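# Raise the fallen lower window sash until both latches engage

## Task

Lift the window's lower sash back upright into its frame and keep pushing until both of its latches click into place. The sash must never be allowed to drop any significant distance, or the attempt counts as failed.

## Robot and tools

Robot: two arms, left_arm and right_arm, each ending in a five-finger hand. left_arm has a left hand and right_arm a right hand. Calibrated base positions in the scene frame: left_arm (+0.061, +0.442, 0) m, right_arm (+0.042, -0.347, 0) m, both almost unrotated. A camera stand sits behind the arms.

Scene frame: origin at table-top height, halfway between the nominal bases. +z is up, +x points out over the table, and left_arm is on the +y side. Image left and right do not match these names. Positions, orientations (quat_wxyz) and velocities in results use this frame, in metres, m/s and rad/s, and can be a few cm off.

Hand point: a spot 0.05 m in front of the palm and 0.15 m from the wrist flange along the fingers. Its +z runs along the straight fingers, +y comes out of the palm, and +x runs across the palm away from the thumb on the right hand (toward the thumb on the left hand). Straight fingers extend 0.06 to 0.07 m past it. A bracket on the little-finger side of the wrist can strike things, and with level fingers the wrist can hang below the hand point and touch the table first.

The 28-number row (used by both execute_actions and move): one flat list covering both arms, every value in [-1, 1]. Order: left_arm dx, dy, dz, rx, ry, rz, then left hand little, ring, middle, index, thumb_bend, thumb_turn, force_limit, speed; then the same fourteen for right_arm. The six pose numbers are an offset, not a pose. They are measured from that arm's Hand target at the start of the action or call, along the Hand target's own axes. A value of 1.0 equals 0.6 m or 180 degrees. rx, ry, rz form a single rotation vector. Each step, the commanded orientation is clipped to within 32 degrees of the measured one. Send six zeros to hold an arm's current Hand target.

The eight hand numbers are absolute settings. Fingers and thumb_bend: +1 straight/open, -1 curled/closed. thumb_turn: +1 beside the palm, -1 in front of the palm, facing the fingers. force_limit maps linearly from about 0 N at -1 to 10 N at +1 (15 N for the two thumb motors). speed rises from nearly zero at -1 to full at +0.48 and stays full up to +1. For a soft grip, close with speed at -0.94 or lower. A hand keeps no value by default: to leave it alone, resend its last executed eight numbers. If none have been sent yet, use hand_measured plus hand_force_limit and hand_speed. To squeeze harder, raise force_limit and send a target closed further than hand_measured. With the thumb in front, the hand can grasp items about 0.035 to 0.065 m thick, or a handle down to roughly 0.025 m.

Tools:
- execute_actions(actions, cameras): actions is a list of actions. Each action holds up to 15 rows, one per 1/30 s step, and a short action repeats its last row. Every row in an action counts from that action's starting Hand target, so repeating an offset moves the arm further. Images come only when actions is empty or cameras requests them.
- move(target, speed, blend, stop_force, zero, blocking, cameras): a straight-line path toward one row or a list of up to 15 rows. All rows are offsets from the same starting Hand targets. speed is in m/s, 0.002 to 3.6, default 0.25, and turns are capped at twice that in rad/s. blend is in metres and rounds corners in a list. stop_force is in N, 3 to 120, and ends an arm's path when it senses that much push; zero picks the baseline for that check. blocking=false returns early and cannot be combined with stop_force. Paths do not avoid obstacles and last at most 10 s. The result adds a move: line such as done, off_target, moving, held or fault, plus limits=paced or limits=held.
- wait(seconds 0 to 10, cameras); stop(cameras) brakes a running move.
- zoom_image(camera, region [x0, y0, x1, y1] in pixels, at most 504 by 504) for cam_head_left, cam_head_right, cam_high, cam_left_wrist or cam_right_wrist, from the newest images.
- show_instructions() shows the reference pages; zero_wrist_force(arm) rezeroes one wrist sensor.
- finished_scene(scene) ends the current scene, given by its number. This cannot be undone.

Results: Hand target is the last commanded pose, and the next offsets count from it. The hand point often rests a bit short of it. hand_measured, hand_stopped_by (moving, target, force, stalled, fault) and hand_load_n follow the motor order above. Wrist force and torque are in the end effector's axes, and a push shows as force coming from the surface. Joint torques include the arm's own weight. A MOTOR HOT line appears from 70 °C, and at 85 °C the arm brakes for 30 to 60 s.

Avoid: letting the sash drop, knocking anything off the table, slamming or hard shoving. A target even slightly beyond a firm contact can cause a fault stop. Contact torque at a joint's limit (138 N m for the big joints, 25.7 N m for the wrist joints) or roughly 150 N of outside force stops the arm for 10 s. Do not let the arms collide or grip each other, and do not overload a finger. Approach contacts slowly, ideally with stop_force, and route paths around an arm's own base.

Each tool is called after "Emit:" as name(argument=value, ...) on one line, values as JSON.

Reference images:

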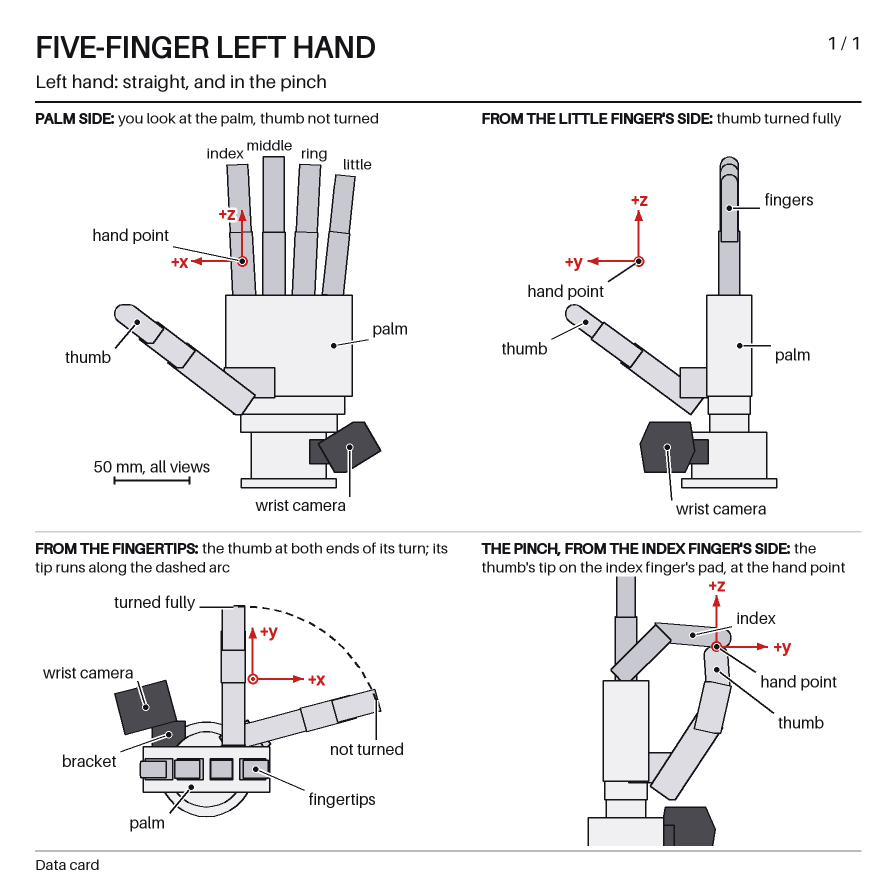

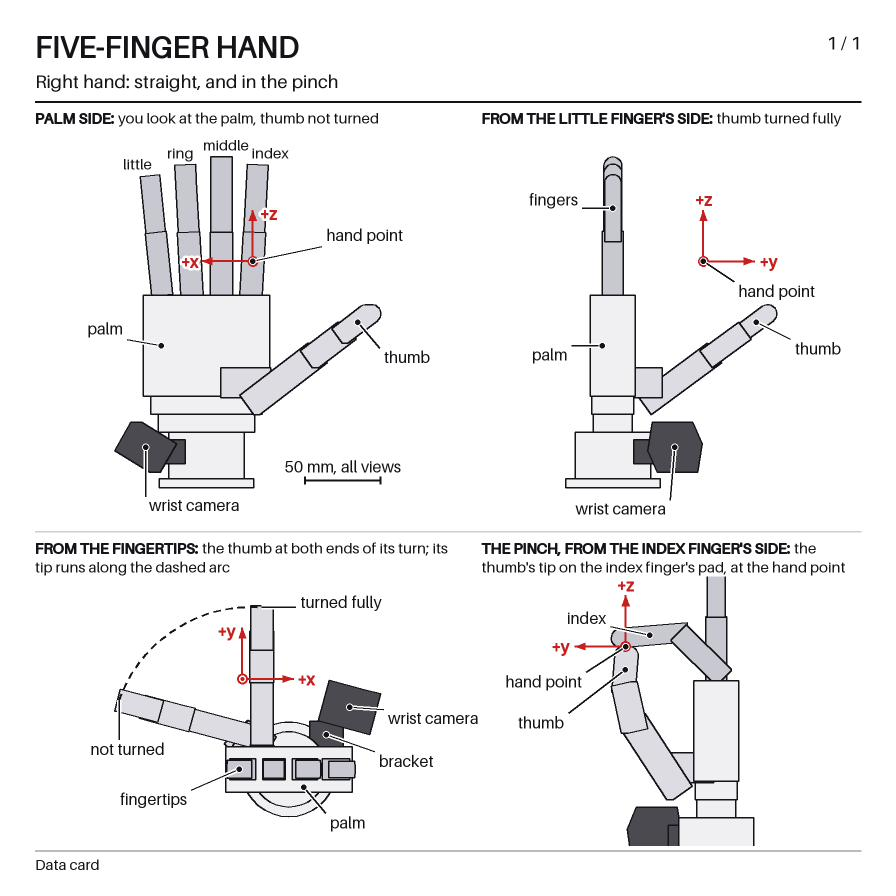

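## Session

Emit:
execute_actions(actions=[])

Emit:
zoom_image(camera="cam_high", region=[400, 180, 580, 410])

Scene clock: 0.00 s.
left_arm: end_effector_position=(+0.6031, +0.4326, +0.1637) hand_measured=(+1.000, +1.000, +1.000, +1.000, +1.000, +1.000) hand_load_n=(+0.0, +0.0, +0.0, +0.5, +0.0, +0.0) hand_stopped_by=(target, target, target, target, target, target) hand_force_limit=0.00 hand_speed=-0.80 end_effector_quat_wxyz=(-0.018, +0.640, +0.761, +0.100) | right_arm: end_effector_position=(+0.1436, -0.1996, +0.1600) hand_measured=(+1.000, +1.000, +1.000, +1.000, +1.000, +1.000) hand_load_n=(+0.0, +0.0, +0.0, +0.0, +0.0, +0.0) hand_stopped_by=(target, target, target, target, target, target) hand_force_limit=0.00 hand_speed=-0.80 end_effector_quat_wxyz=(+0.229, +0.973, -0.027, -0.014)
Joint positions: left_arm=[3.23 -2.021 -1.478 2.046 -1.738 -0.076] | right_arm=[0.722 -1.313 2.008 1.227 1.88 -3.866]
Joint velocities: within noise
Joint torques (N m): no reading
Motor temperatures (°C): left_arm=[36 35 37 47 43 44] | right_arm=[38 36 35 42 43 42]
Wrist force (N): no reading
Wrist torque (N m): no reading
Wrist force, peak (N): no reading
Hand target: left_arm +0.6031, +0.4326, +0.1637; -0.018, +0.640, +0.761, +0.100 | right_arm +0.1436, -0.1996, +0.1600; +0.229, +0.973, -0.027, -0.014

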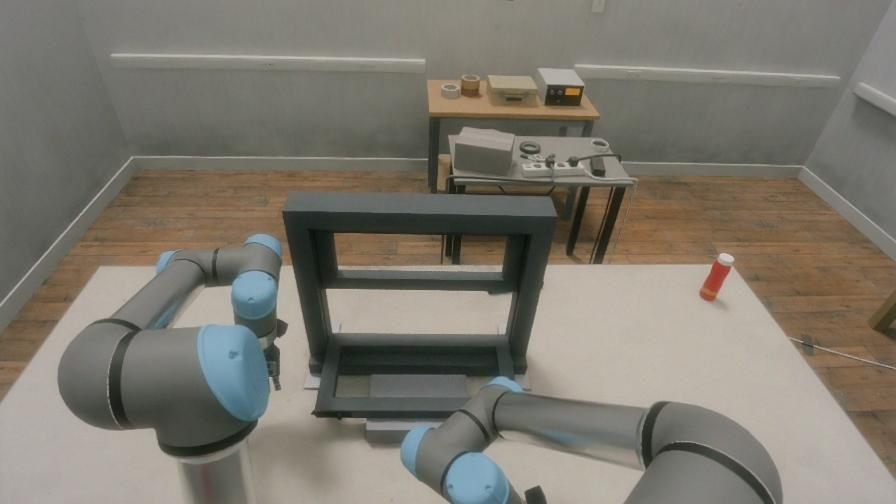

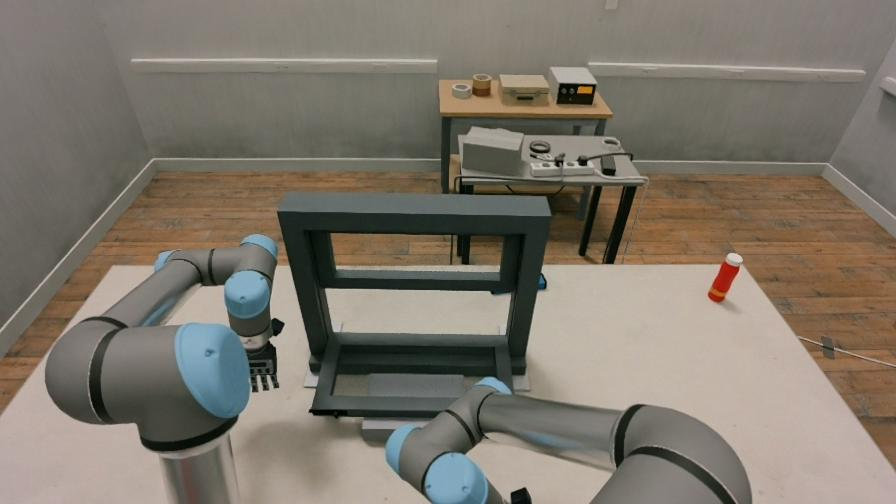

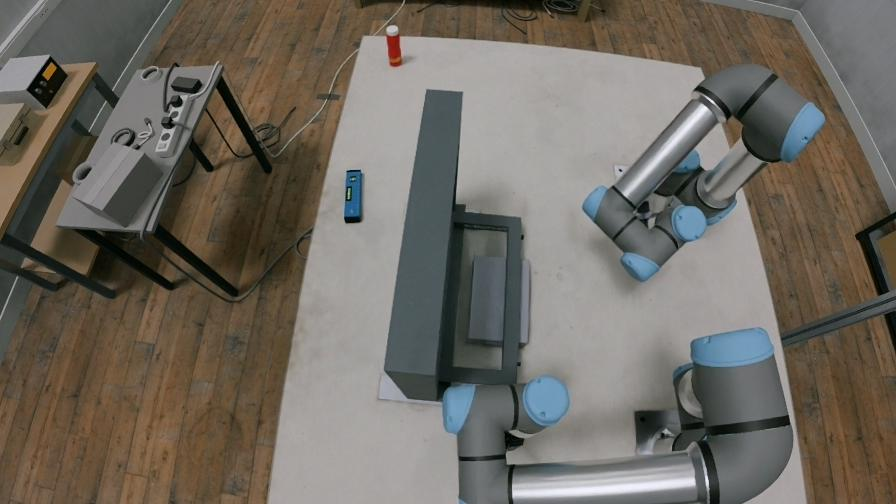

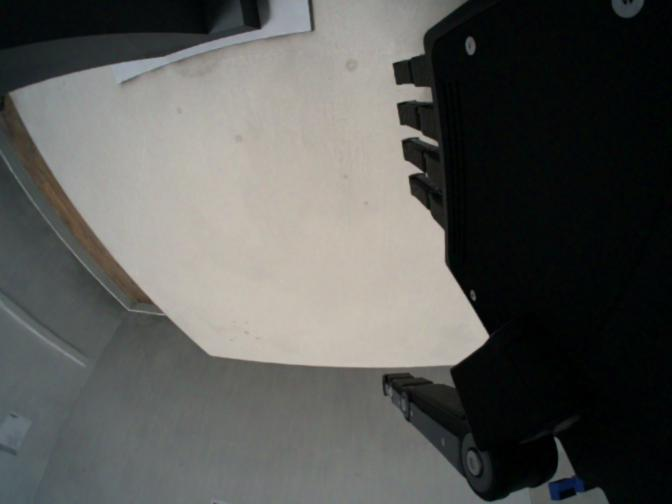

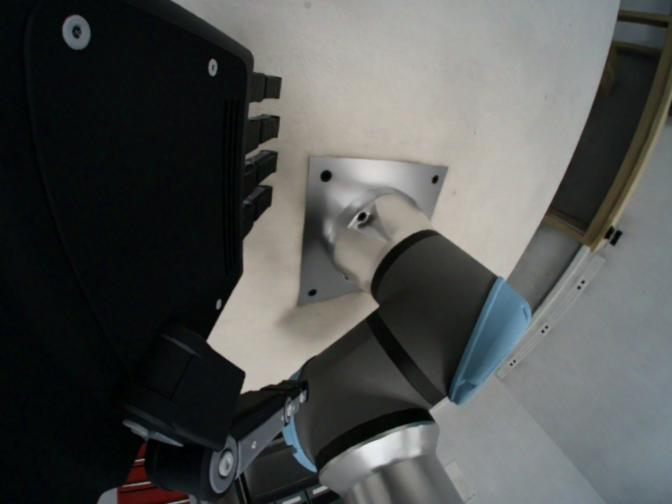

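Scaled by 2.191 from the camera's 896x504 image, which has a finer 1280x720 frame.

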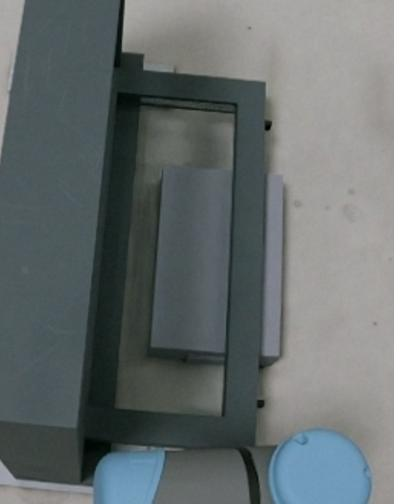

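Emit:
move(target=[0,0,0,0,0,0,1,1,1,1,1,1,0,-0.8,0.4027,-0.0702,0.0328,0.1115,0.1196,-0.4913,0,0,0,0,1,1,0,0], speed=0.45, cameras=["cam_high","cam_head_left","cam_right_wrist"])

Emit:
zoom_image(camera="cam_high", region=[480, 180, 620, 300])

Emit:
zoom_image(camera="cam_head_left", region=[290, 310, 560, 460])

Emit:
zoom_image(camera="cam_right_wrist", region=[400, 0, 672, 300])

Scene clock: 7.63 s.
left_arm: end_effector_position=(+0.6031, +0.4326, +0.1637) hand_measured=(+1.000, +1.000, +1.000, +1.000, +1.000, +1.000) hand_load_n=(+0.0, +0.0, +0.0, +0.0, +0.0, +0.0) hand_stopped_by=(target, target, target, target, target, target) hand_force_limit=0.00 hand_speed=-0.80 end_effector_quat_wxyz=(-0.018, +0.640, +0.761, +0.100) | right_arm: end_effector_position=(+0.3860, -0.1852, +0.1202) hand_measured=(+0.000, +0.000, +0.000, +0.000, +1.000, +1.000) hand_load_n=(+0.0, +0.0, +0.0, +0.0, +0.0, +0.0) hand_stopped_by=(target, target, target, target, target, target) hand_force_limit=0.00 hand_speed=0.00 end_effector_quat_wxyz=(+0.001, +0.726, +0.688, +0.000) end_effector_velocity=(+0.000, +0.001, +0.000) end_effector_angular_velocity=(+0.002, -0.001, +0.008)
Joint positions: left_arm=[3.23 -2.021 -1.478 2.046 -1.738 -0.076] | right_arm=[0.193 -1.365 1.925 1.011 1.572 -6.024]
Joint velocities: left_arm=[within noise] | right_arm=[0 0 0 -0.001 -0.001 -0.008]
Joint torques (N m): left_arm=[1.23 37.75 15.49 -2.36 -0.26 0.08] | right_arm=[1.28 -26.11 -0.31 0.89 -0.28 -1.56]
Wrist force (N): left_arm=[0.0 -0.2 -0.1] | right_arm=[-0.4 0.1 0.3]
Wrist torque (N m): left_arm=[-0.02 0.00 0.01] | right_arm=[0.01 0.04 0.11]
Wrist force, peak (N): left_arm=[-0.2 -0.2 0.1] | right_arm=[-1.0 0.9 0.2]
Hand target: left_arm +0.6031, +0.4326, +0.1637; -0.018, +0.640, +0.761, +0.100 | right_arm +0.3860, -0.1852, +0.1202; +0.001, +0.725, +0.688, +0.000
Off the commanded pose: left_arm 0.000 m, 0 deg | right_arm 0.000 m, 0 deg.
move: done
Images, in order (width x height): cam_head_left 896x504, cam_high 896x504, cam_right_wrist 672x504.

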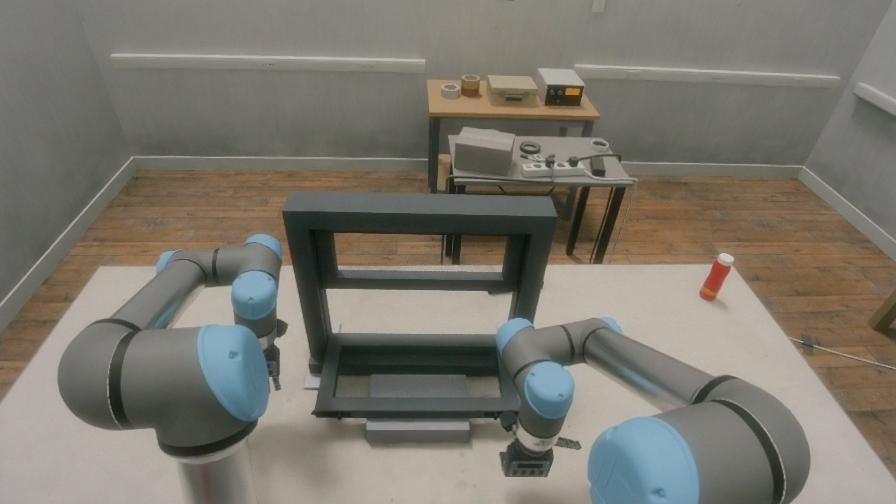

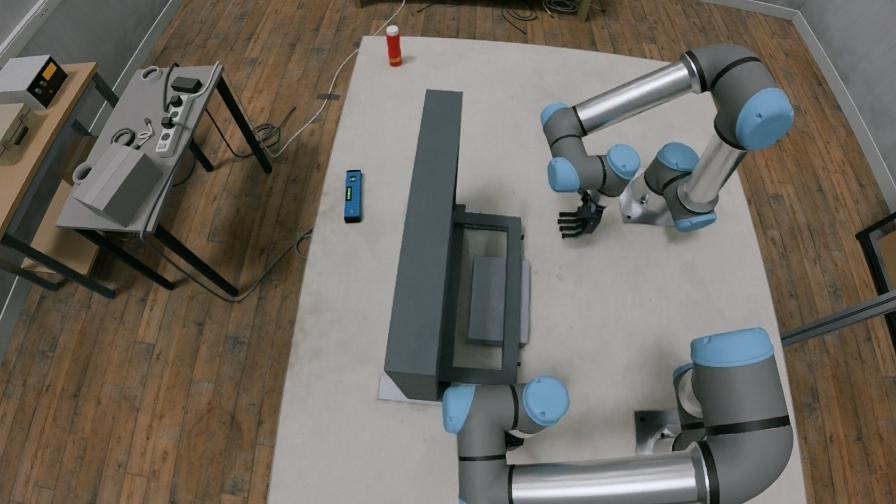

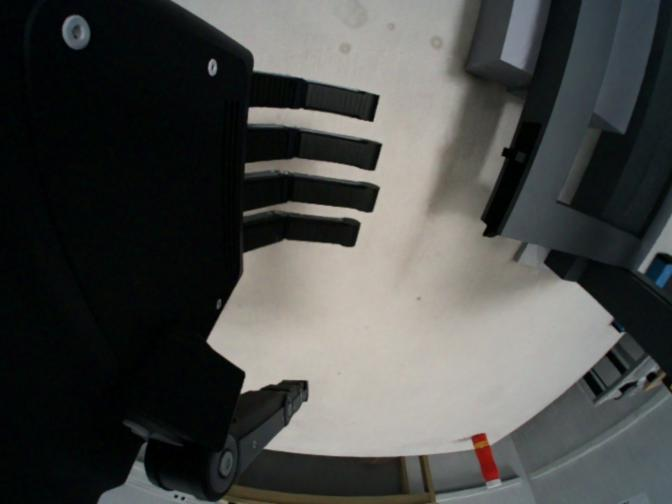

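Scaled by 3.600 from the camera's 896x504 image, which has a finer 1280x720 frame.

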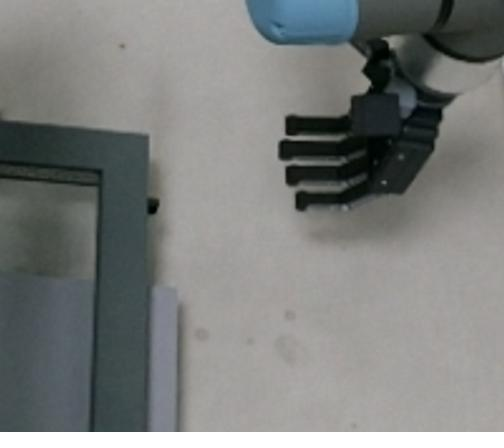

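Scaled by 1.867 from the camera's 896x504 image, which has a finer 1280x720 frame.

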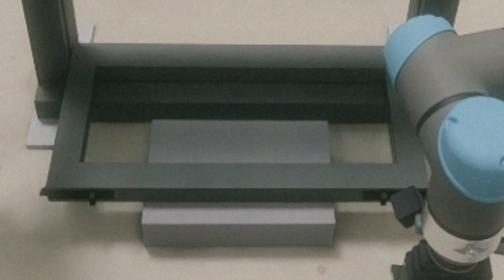

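Scaled by 1.680 from the camera's 672x504 image, which has a finer 960x720 frame.

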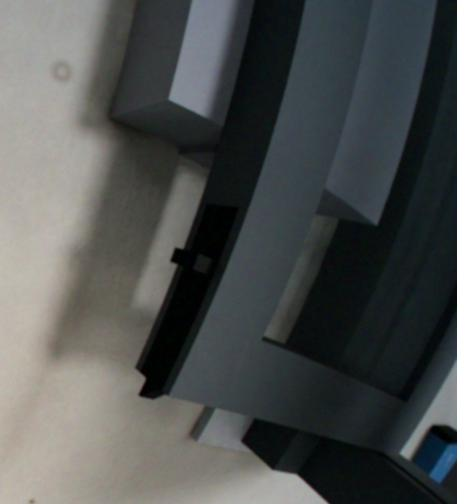

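Emit:
move(target=[[0,0,0,0,0,0,1,1,1,1,1,1,0,-0.8,0.0067,0,0.125,0,0,0,0,0,0,0,1,1,0,0],[0,0,0,0,0,0,1,1,1,1,1,1,0,-0.8,0.0067,0.2033,0.125,0,0,0,0,0,0,0,1,1,0,0]], speed=[0.12,0.1], stop_force=6, cameras=["cam_right_wrist","cam_head_left"])

Scene clock: 14.63 s.
left_arm: end_effector_position=(+0.6031, +0.4326, +0.1637) hand_measured=(+1.000, +1.000, +1.000, +1.000, +1.000, +1.000) hand_load_n=(-0.5, +0.0, +0.0, +0.0, +0.0, +0.0) hand_stopped_by=(target, target, target, target, target, target) hand_force_limit=0.00 hand_speed=-0.80 end_effector_quat_wxyz=(-0.018, +0.640, +0.761, +0.100) | right_arm: end_effector_position=(+0.5081, -0.1877, +0.0453) hand_measured=(+0.000, +0.000, +0.000, +0.000, +1.000, +1.000) hand_load_n=(+0.0, +0.0, +0.0, +0.0, -0.5, +0.0) hand_stopped_by=(target, target, target, target, target, target) hand_force_limit=0.00 hand_speed=0.00 end_effector_quat_wxyz=(+0.001, +0.725, +0.688, +0.000)
Joint positions: left_arm=[3.23 -2.021 -1.478 2.046 -1.738 -0.076] | right_arm=[0.13 -1.039 1.677 0.933 1.572 -6.087]
Joint torques (N m): left_arm=[-0.08 37.89 14.27 -2.43 -0.28 0.14] | right_arm=[14.2 -30.74 -24.85 3.41 -1.12 1.63]
Wrist force (N): left_arm=[-0.2 -0.1 -0.2] | right_arm=[-0.6 0.2 0.2]
Wrist torque (N m): left_arm=[0.00 0.02 -0.01] | right_arm=[0.03 0.09 0.02]
Wrist force, peak (N): left_arm=[-0.3 -0.1 0.2] | right_arm=[-0.5 -1.1 1.3]
Hand target: left_arm +0.6031, +0.4326, +0.1637; -0.018, +0.640, +0.761, +0.100 | right_arm +0.5081, -0.1877, +0.0453; +0.001, +0.725, +0.688, +0.000
Off the commanded pose: left_arm 0.000 m, 0 deg | right_arm 0.000 m, 0 deg.
move: done
Images, in order (width x height): cam_head_left 896x504, cam_right_wrist 672x504.

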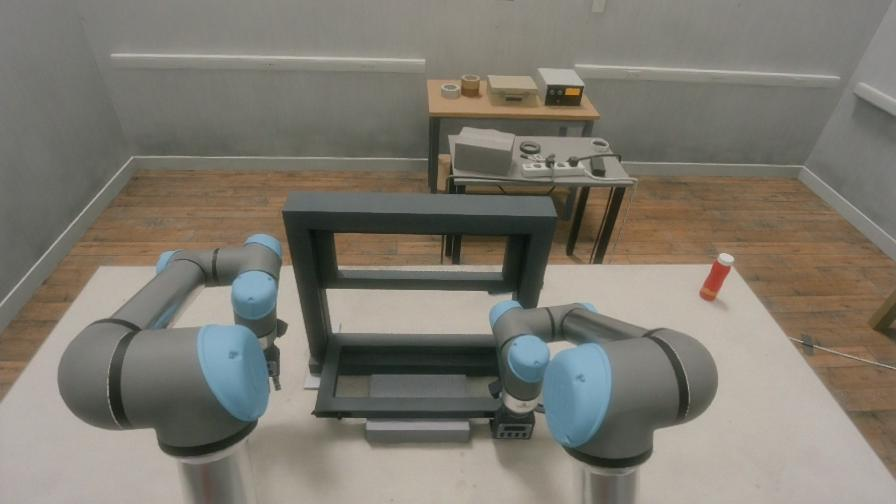

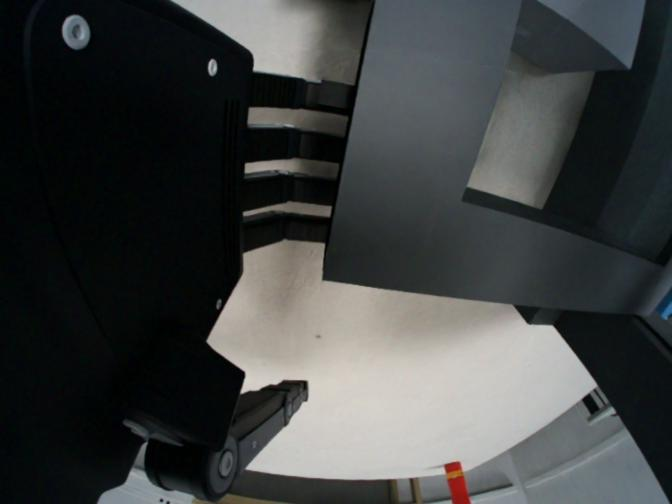

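Emit:
move(target=[[0,0,0,0,0,0,1,1,1,1,1,1,0,-0.8,0,0.005,-0.0833,0,0,0,0,0,0,0,1,1,0,0],[0,0,0,0,0,0,1,1,1,1,1,1,0,-0.8,0,0.0217,-0.1833,-0.0556,0,0,0,0,0,0,1,1,0,0],[0,0,0,0,0,0,1,1,1,1,1,1,0,-0.8,0,0.0633,-0.2567,-0.122,0,0,0,0,0,0,1,1,0,0],[0,0,0,0,0,0,1,1,1,1,1,1,0,-0.8,0,0.11,-0.3083,-0.194,0,0,0,0,0,0,1,1,0,0]], speed=0.1, blend=[0.01,0.015,0.015,0], cameras=["cam_high","cam_head_left","cam_right_wrist"])

Scene clock: 21.70 s.
left_arm: end_effector_position=(+0.6031, +0.4326, +0.1637) hand_measured=(+1.000, +1.000, +1.000, +1.000, +1.000, +1.000) hand_load_n=(+0.0, +0.0, +0.0, +0.0, +0.0, +0.0) hand_stopped_by=(target, target, target, target, target, target) hand_force_limit=0.00 hand_speed=-0.80 end_effector_quat_wxyz=(-0.018, +0.640, +0.761, +0.100) | right_arm: end_effector_position=(+0.5737, -0.1910, +0.2303) hand_measured=(+0.000, +0.000, +0.000, +0.000, +1.000, +1.000) hand_load_n=(+0.0, +0.0, +4.0, +0.5, +0.0, +0.0) hand_stopped_by=(target, target, target, target, target, target) hand_force_limit=0.00 hand_speed=0.00 end_effector_quat_wxyz=(+0.218, +0.692, +0.657, +0.206)
Joint positions: left_arm=[3.23 -2.021 -1.478 2.046 -1.738 -0.076] | right_arm=[0.165 -1.38 1.699 0.655 1.703 -6.093]
Joint torques (N m): left_arm=[1.11 39.19 13.43 -2.45 -0.25 0.23] | right_arm=[4.34 -22.68 -30.99 -0.3 -1.05 1.32]
Wrist force (N): left_arm=[0.0 -0.2 0.0] | right_arm=[0.0 -6.2 1.5]
Wrist torque (N m): left_arm=[-0.03 0.00 0.00] | right_arm=[-0.01 -0.07 -0.05]
Wrist force, peak (N): left_arm=[-0.3 -0.2 0.2] | right_arm=[-1.0 -12.4 8.2]
Hand target: left_arm +0.6031, +0.4326, +0.1637; -0.018, +0.640, +0.761, +0.100 | right_arm +0.5738, -0.1910, +0.2303; +0.218, +0.692, +0.657, +0.206
Off the commanded pose: left_arm 0.000 m, 0 deg | right_arm 0.000 m, 0 deg.
move: done
Images, in order (width x height): cam_head_left 896x504, cam_high 896x504, cam_right_wrist 672x504.

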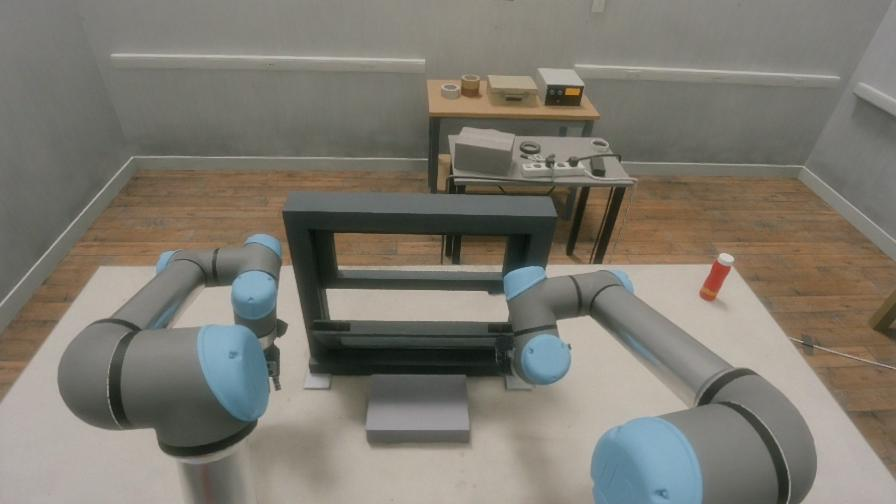

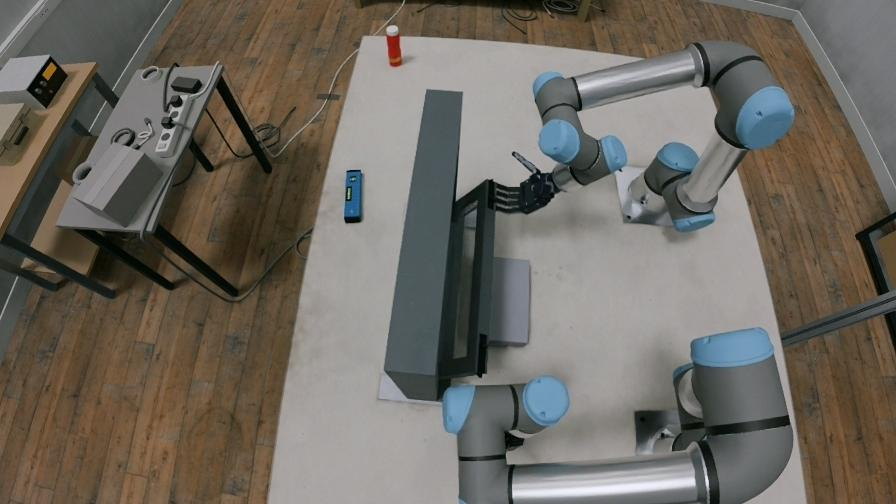

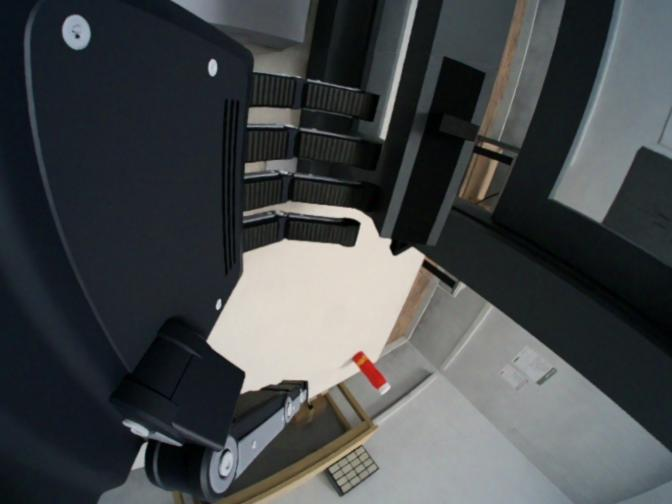

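Emit:
move(target=[[0,0,0,0,0,0,1,1,1,1,1,1,0,-0.8,0.0333,0.0717,-0.0007,0,0,0,0,0,0,0,1,1,0,0],[0,0,0,0,0,0,1,1,1,1,1,1,0,-0.8,0.0667,0.1112,-0.0077,0,0,0,0,0,0,0,1,1,0,0]], speed=0.1, blend=0.01, stop_force=20, cameras=["cam_high","cam_head_left","cam_right_wrist"])

Emit:
zoom_image(camera="cam_high", region=[400, 120, 560, 280])

Scene clock: 25.00 s.
left_arm: end_effector_position=(+0.6031, +0.4326, +0.1637) hand_measured=(+1.000, +1.000, +1.000, +1.000, +1.000, +1.000) hand_load_n=(+0.0, +0.0, +0.0, +0.5, +0.0, +0.0) hand_stopped_by=(target, target, target, target, target, target) hand_force_limit=0.00 hand_speed=-0.80 end_effector_quat_wxyz=(-0.018, +0.640, +0.761, +0.100) | right_arm: end_effector_position=(+0.6279, -0.1537, +0.2723) hand_measured=(+0.000, +0.000, +0.000, +0.000, +1.000, +1.000) hand_load_n=(+0.0, +0.0, -0.5, +0.0, +0.0, +0.0) hand_stopped_by=(target, target, target, target, target, target) hand_force_limit=0.00 hand_speed=0.00 end_effector_quat_wxyz=(+0.218, +0.692, +0.657, +0.206)
Joint positions: left_arm=[3.23 -2.021 -1.478 2.046 -1.738 -0.076] | right_arm=[0.228 -1.245 1.416 0.81 1.738 -6.041]
Joint torques (N m): left_arm=[-0.19 38.17 14.48 -2.7 -0.45 0.18] | right_arm=[-14.93 -26.09 -31.09 2.39 -0.36 -0.06]
Wrist force (N): left_arm=[-0.1 -0.2 -0.1] | right_arm=[2.0 -2.2 -1.3]
Wrist torque (N m): left_arm=[-0.02 0.02 0.00] | right_arm=[0.01 0.05 0.04]
Wrist force, peak (N): left_arm=[-0.2 -0.3 -0.2] | right_arm=[-4.5 -8.3 0.5]
Hand target: left_arm +0.6031, +0.4326, +0.1637; -0.018, +0.640, +0.761, +0.100 | right_arm +0.6279, -0.1537, +0.2723; +0.218, +0.692, +0.657, +0.206
Off the commanded pose: left_arm 0.000 m, 0 deg | right_arm 0.000 m, 0 deg.
move: done
Images, in order (width x height): cam_head_left 896x504, cam_high 896x504, cam_right_wrist 672x504.

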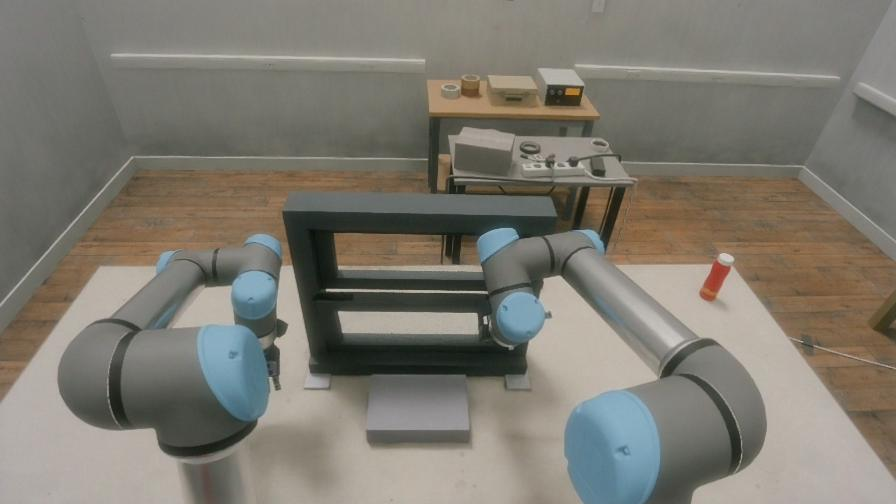

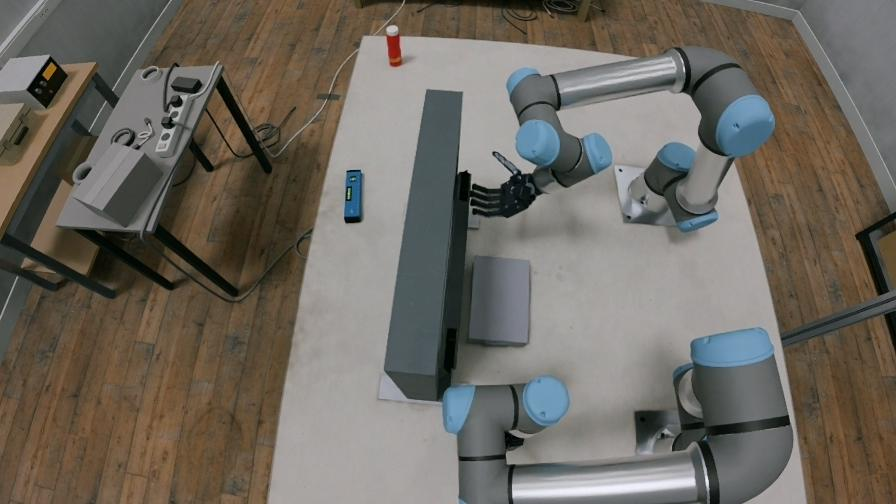

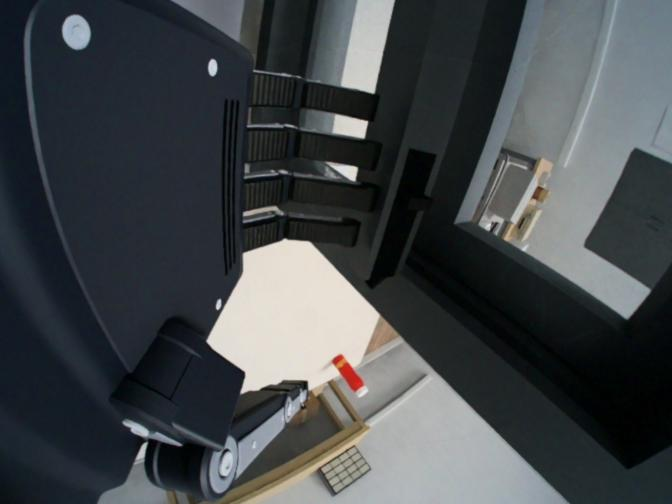

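Scaled by 3.150 from the camera's 896x504 image, which has a finer 1280x720 frame.

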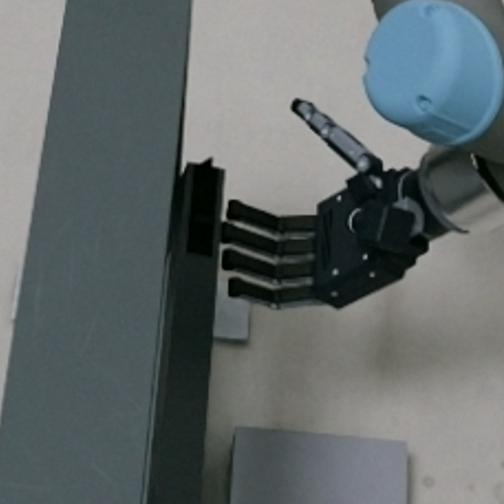

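Emit:
move(target=[[0,0,0,0,0,0,1,1,1,1,1,1,0,-0.8,0.2167,0.0198,-0.0167,0,0,0,0,0,0,0,1,1,0,0],[0,0,0,0,0,0,1,1,1,1,1,1,0,-0.8,0.2167,0.0895,0.032,0,0,0,0,0,0,0,1,1,0,0]], speed=[0.15,0.03], stop_force=35, cameras=["cam_right_wrist"])

Emit:
move(target=[0,0,0,0,0,0,1,1,1,1,1,1,0,-0.8,0,-0.041,-0.0287,0,0,0,0,0,0,0,1,1,0,0], speed=0.1, cameras=["cam_high","cam_head_left","cam_right_wrist"])

Emit:
zoom_image(camera="cam_head_left", region=[280, 240, 380, 320])

Emit:
zoom_image(camera="cam_right_wrist", region=[280, 240, 460, 420])

Emit:
zoom_image(camera="cam_high", region=[380, 120, 540, 400])

Scene clock: 29.83 s.
left_arm: end_effector_position=(+0.6031, +0.4326, +0.1637) hand_measured=(+1.000, +1.000, +1.000, +1.000, +1.000, +1.000) hand_load_n=(+0.0, +0.0, +0.0, +0.0, +0.0, +0.0) hand_stopped_by=(target, target, target, target, target, target) hand_force_limit=0.00 hand_speed=-0.80 end_effector_quat_wxyz=(-0.018, +0.640, +0.761, +0.100) | right_arm: end_effector_position=(+0.6711, -0.0258, +0.2871) hand_measured=(+0.000, +0.000, +0.000, +0.000, +1.000, +1.000) hand_load_n=(+0.0, +0.0, -3.5, +0.5, +0.0, +0.0) hand_stopped_by=(target, target, target, target, target, target) hand_force_limit=0.00 hand_speed=0.00 end_effector_quat_wxyz=(+0.218, +0.692, +0.657, +0.206)
Joint positions: left_arm=[3.23 -2.021 -1.478 2.046 -1.738 -0.076] | right_arm=[0.441 -0.954 0.953 1.024 1.853 -5.857]
Joint torques (N m): left_arm=[0.15 38.5 14.34 -2.64 -0.39 0.16] | right_arm=[2.02 -37.73 -37.4 -3.94 2.65 0.03]
Wrist force (N): left_arm=[-0.2 -0.2 -0.2] | right_arm=[-1.6 -32.4 -16.2]
Wrist torque (N m): left_arm=[-0.01 0.01 -0.01] | right_arm=[-0.03 0.25 -0.82]
Wrist force, peak (N): left_arm=[-0.2 -0.3 -0.1] | right_arm=[-3.4 -49.1 -26.3]
Hand target: left_arm +0.6031, +0.4326, +0.1637; -0.018, +0.640, +0.761, +0.100 | right_arm +0.6711, -0.0258, +0.2871; +0.218, +0.692, +0.657, +0.206 (not the last commanded pose)
Off the commanded pose: left_arm 0.000 m, 0 deg | right_arm 0.019 m, 0 deg.
move: contact (right_arm); path passed 1 of 2 targets
Images, in order (width x height): cam_right_wrist 672x504.

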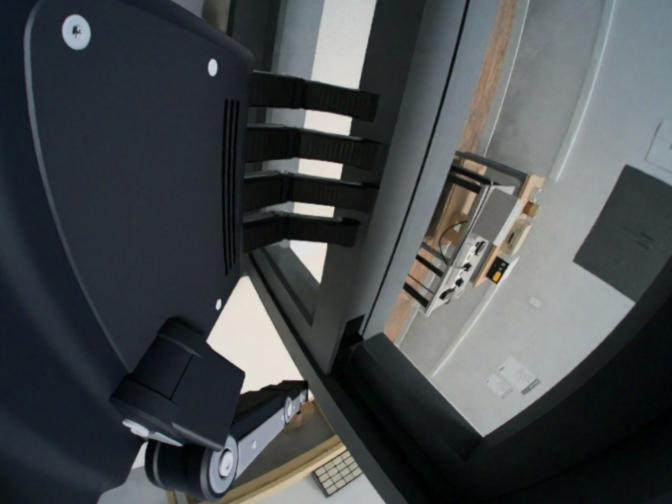

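Scene clock: 30.70 s.
left_arm: end_effector_position=(+0.6031, +0.4326, +0.1637) hand_measured=(+1.000, +1.000, +1.000, +1.000, +1.000, +1.000) hand_load_n=(+0.0, +0.0, +0.0, +0.0, +0.0, +0.0) hand_stopped_by=(target, target, target, target, target, target) hand_force_limit=0.00 hand_speed=-0.80 end_effector_quat_wxyz=(-0.018, +0.640, +0.761, +0.100) | right_arm: end_effector_position=(+0.6411, -0.0241, +0.2871) hand_measured=(+0.000, +0.000, +0.000, +0.000, +1.000, +1.000) hand_load_n=(+0.0, +0.0, +0.0, +0.0, +0.0, +0.0) hand_stopped_by=(target, target, target, target, target, target) hand_force_limit=0.00 hand_speed=0.00 end_effector_quat_wxyz=(+0.218, +0.692, +0.657, +0.206)
Joint positions: left_arm=[3.23 -2.021 -1.478 2.046 -1.738 -0.076] | right_arm=[0.468 -1.016 1.053 0.993 1.867 -5.832]
Joint torques (N m): left_arm=[0.14 38.78 14.43 -2.69 -0.3 0.19] | right_arm=[-13.51 -44.44 -21.84 2.78 -1.11 -1.62]
Wrist force (N): left_arm=[-0.2 -0.1 0.2] | right_arm=[0.4 -0.1 0.0]
Wrist torque (N m): left_arm=[-0.03 0.03 -0.01] | right_arm=[-0.01 -0.05 0.04]
Wrist force, peak (N): left_arm=[-0.2 -0.1 0.2] | right_arm=[-1.5 -32.1 -16.2]
Hand target: left_arm +0.6031, +0.4326, +0.1637; -0.018, +0.640, +0.761, +0.100 | right_arm +0.6411, -0.0242, +0.2871; +0.218, +0.692, +0.657, +0.206
Off the commanded pose: left_arm 0.000 m, 0 deg | right_arm 0.000 m, 0 deg.
move: done
Images, in order (width x height): cam_head_left 896x504, cam_high 896x504, cam_right_wrist 672x504.

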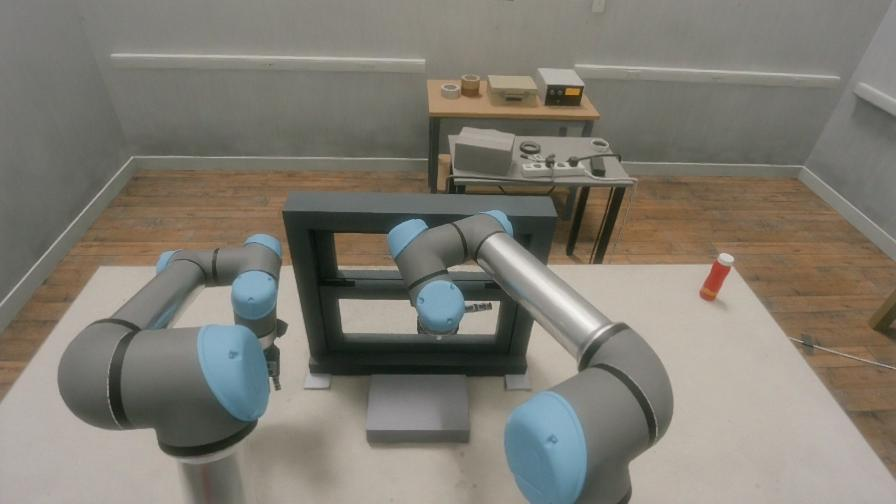

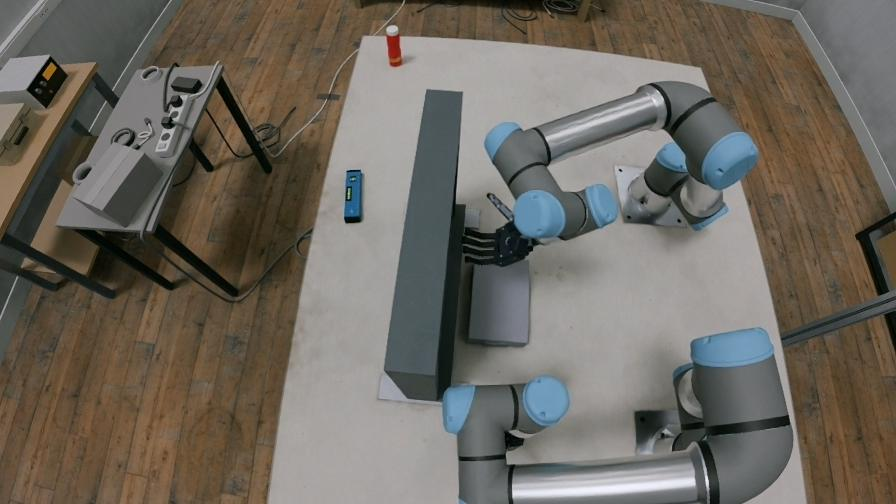

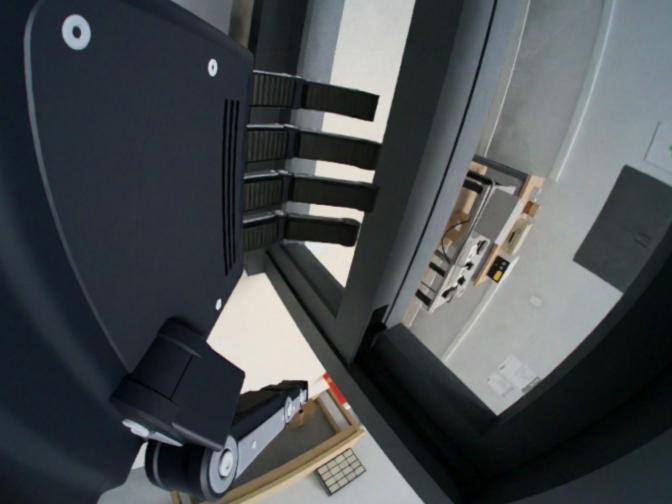

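Scaled by 5.040 from the camera's 896x504 image, which has a finer 1280x720 frame.

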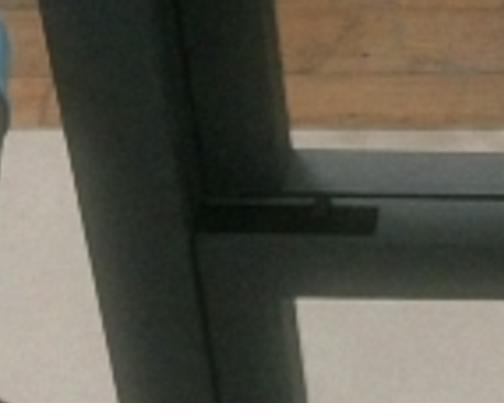

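Scaled by 2.800 from the camera's 672x504 image, which has a finer 960x720 frame.

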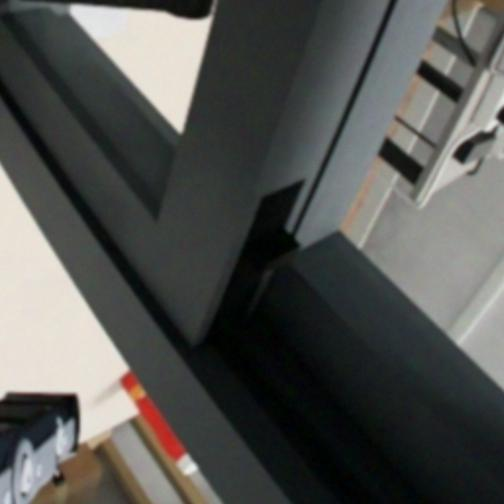

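Scaled by 1.800 from the camera's 896x504 image, which has a finer 1280x720 frame.

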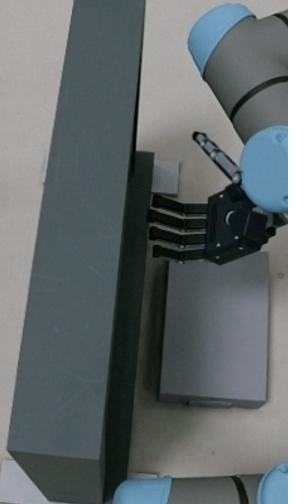

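Emit:
finished_scene(scene=3)

The scene is finished: the task was done.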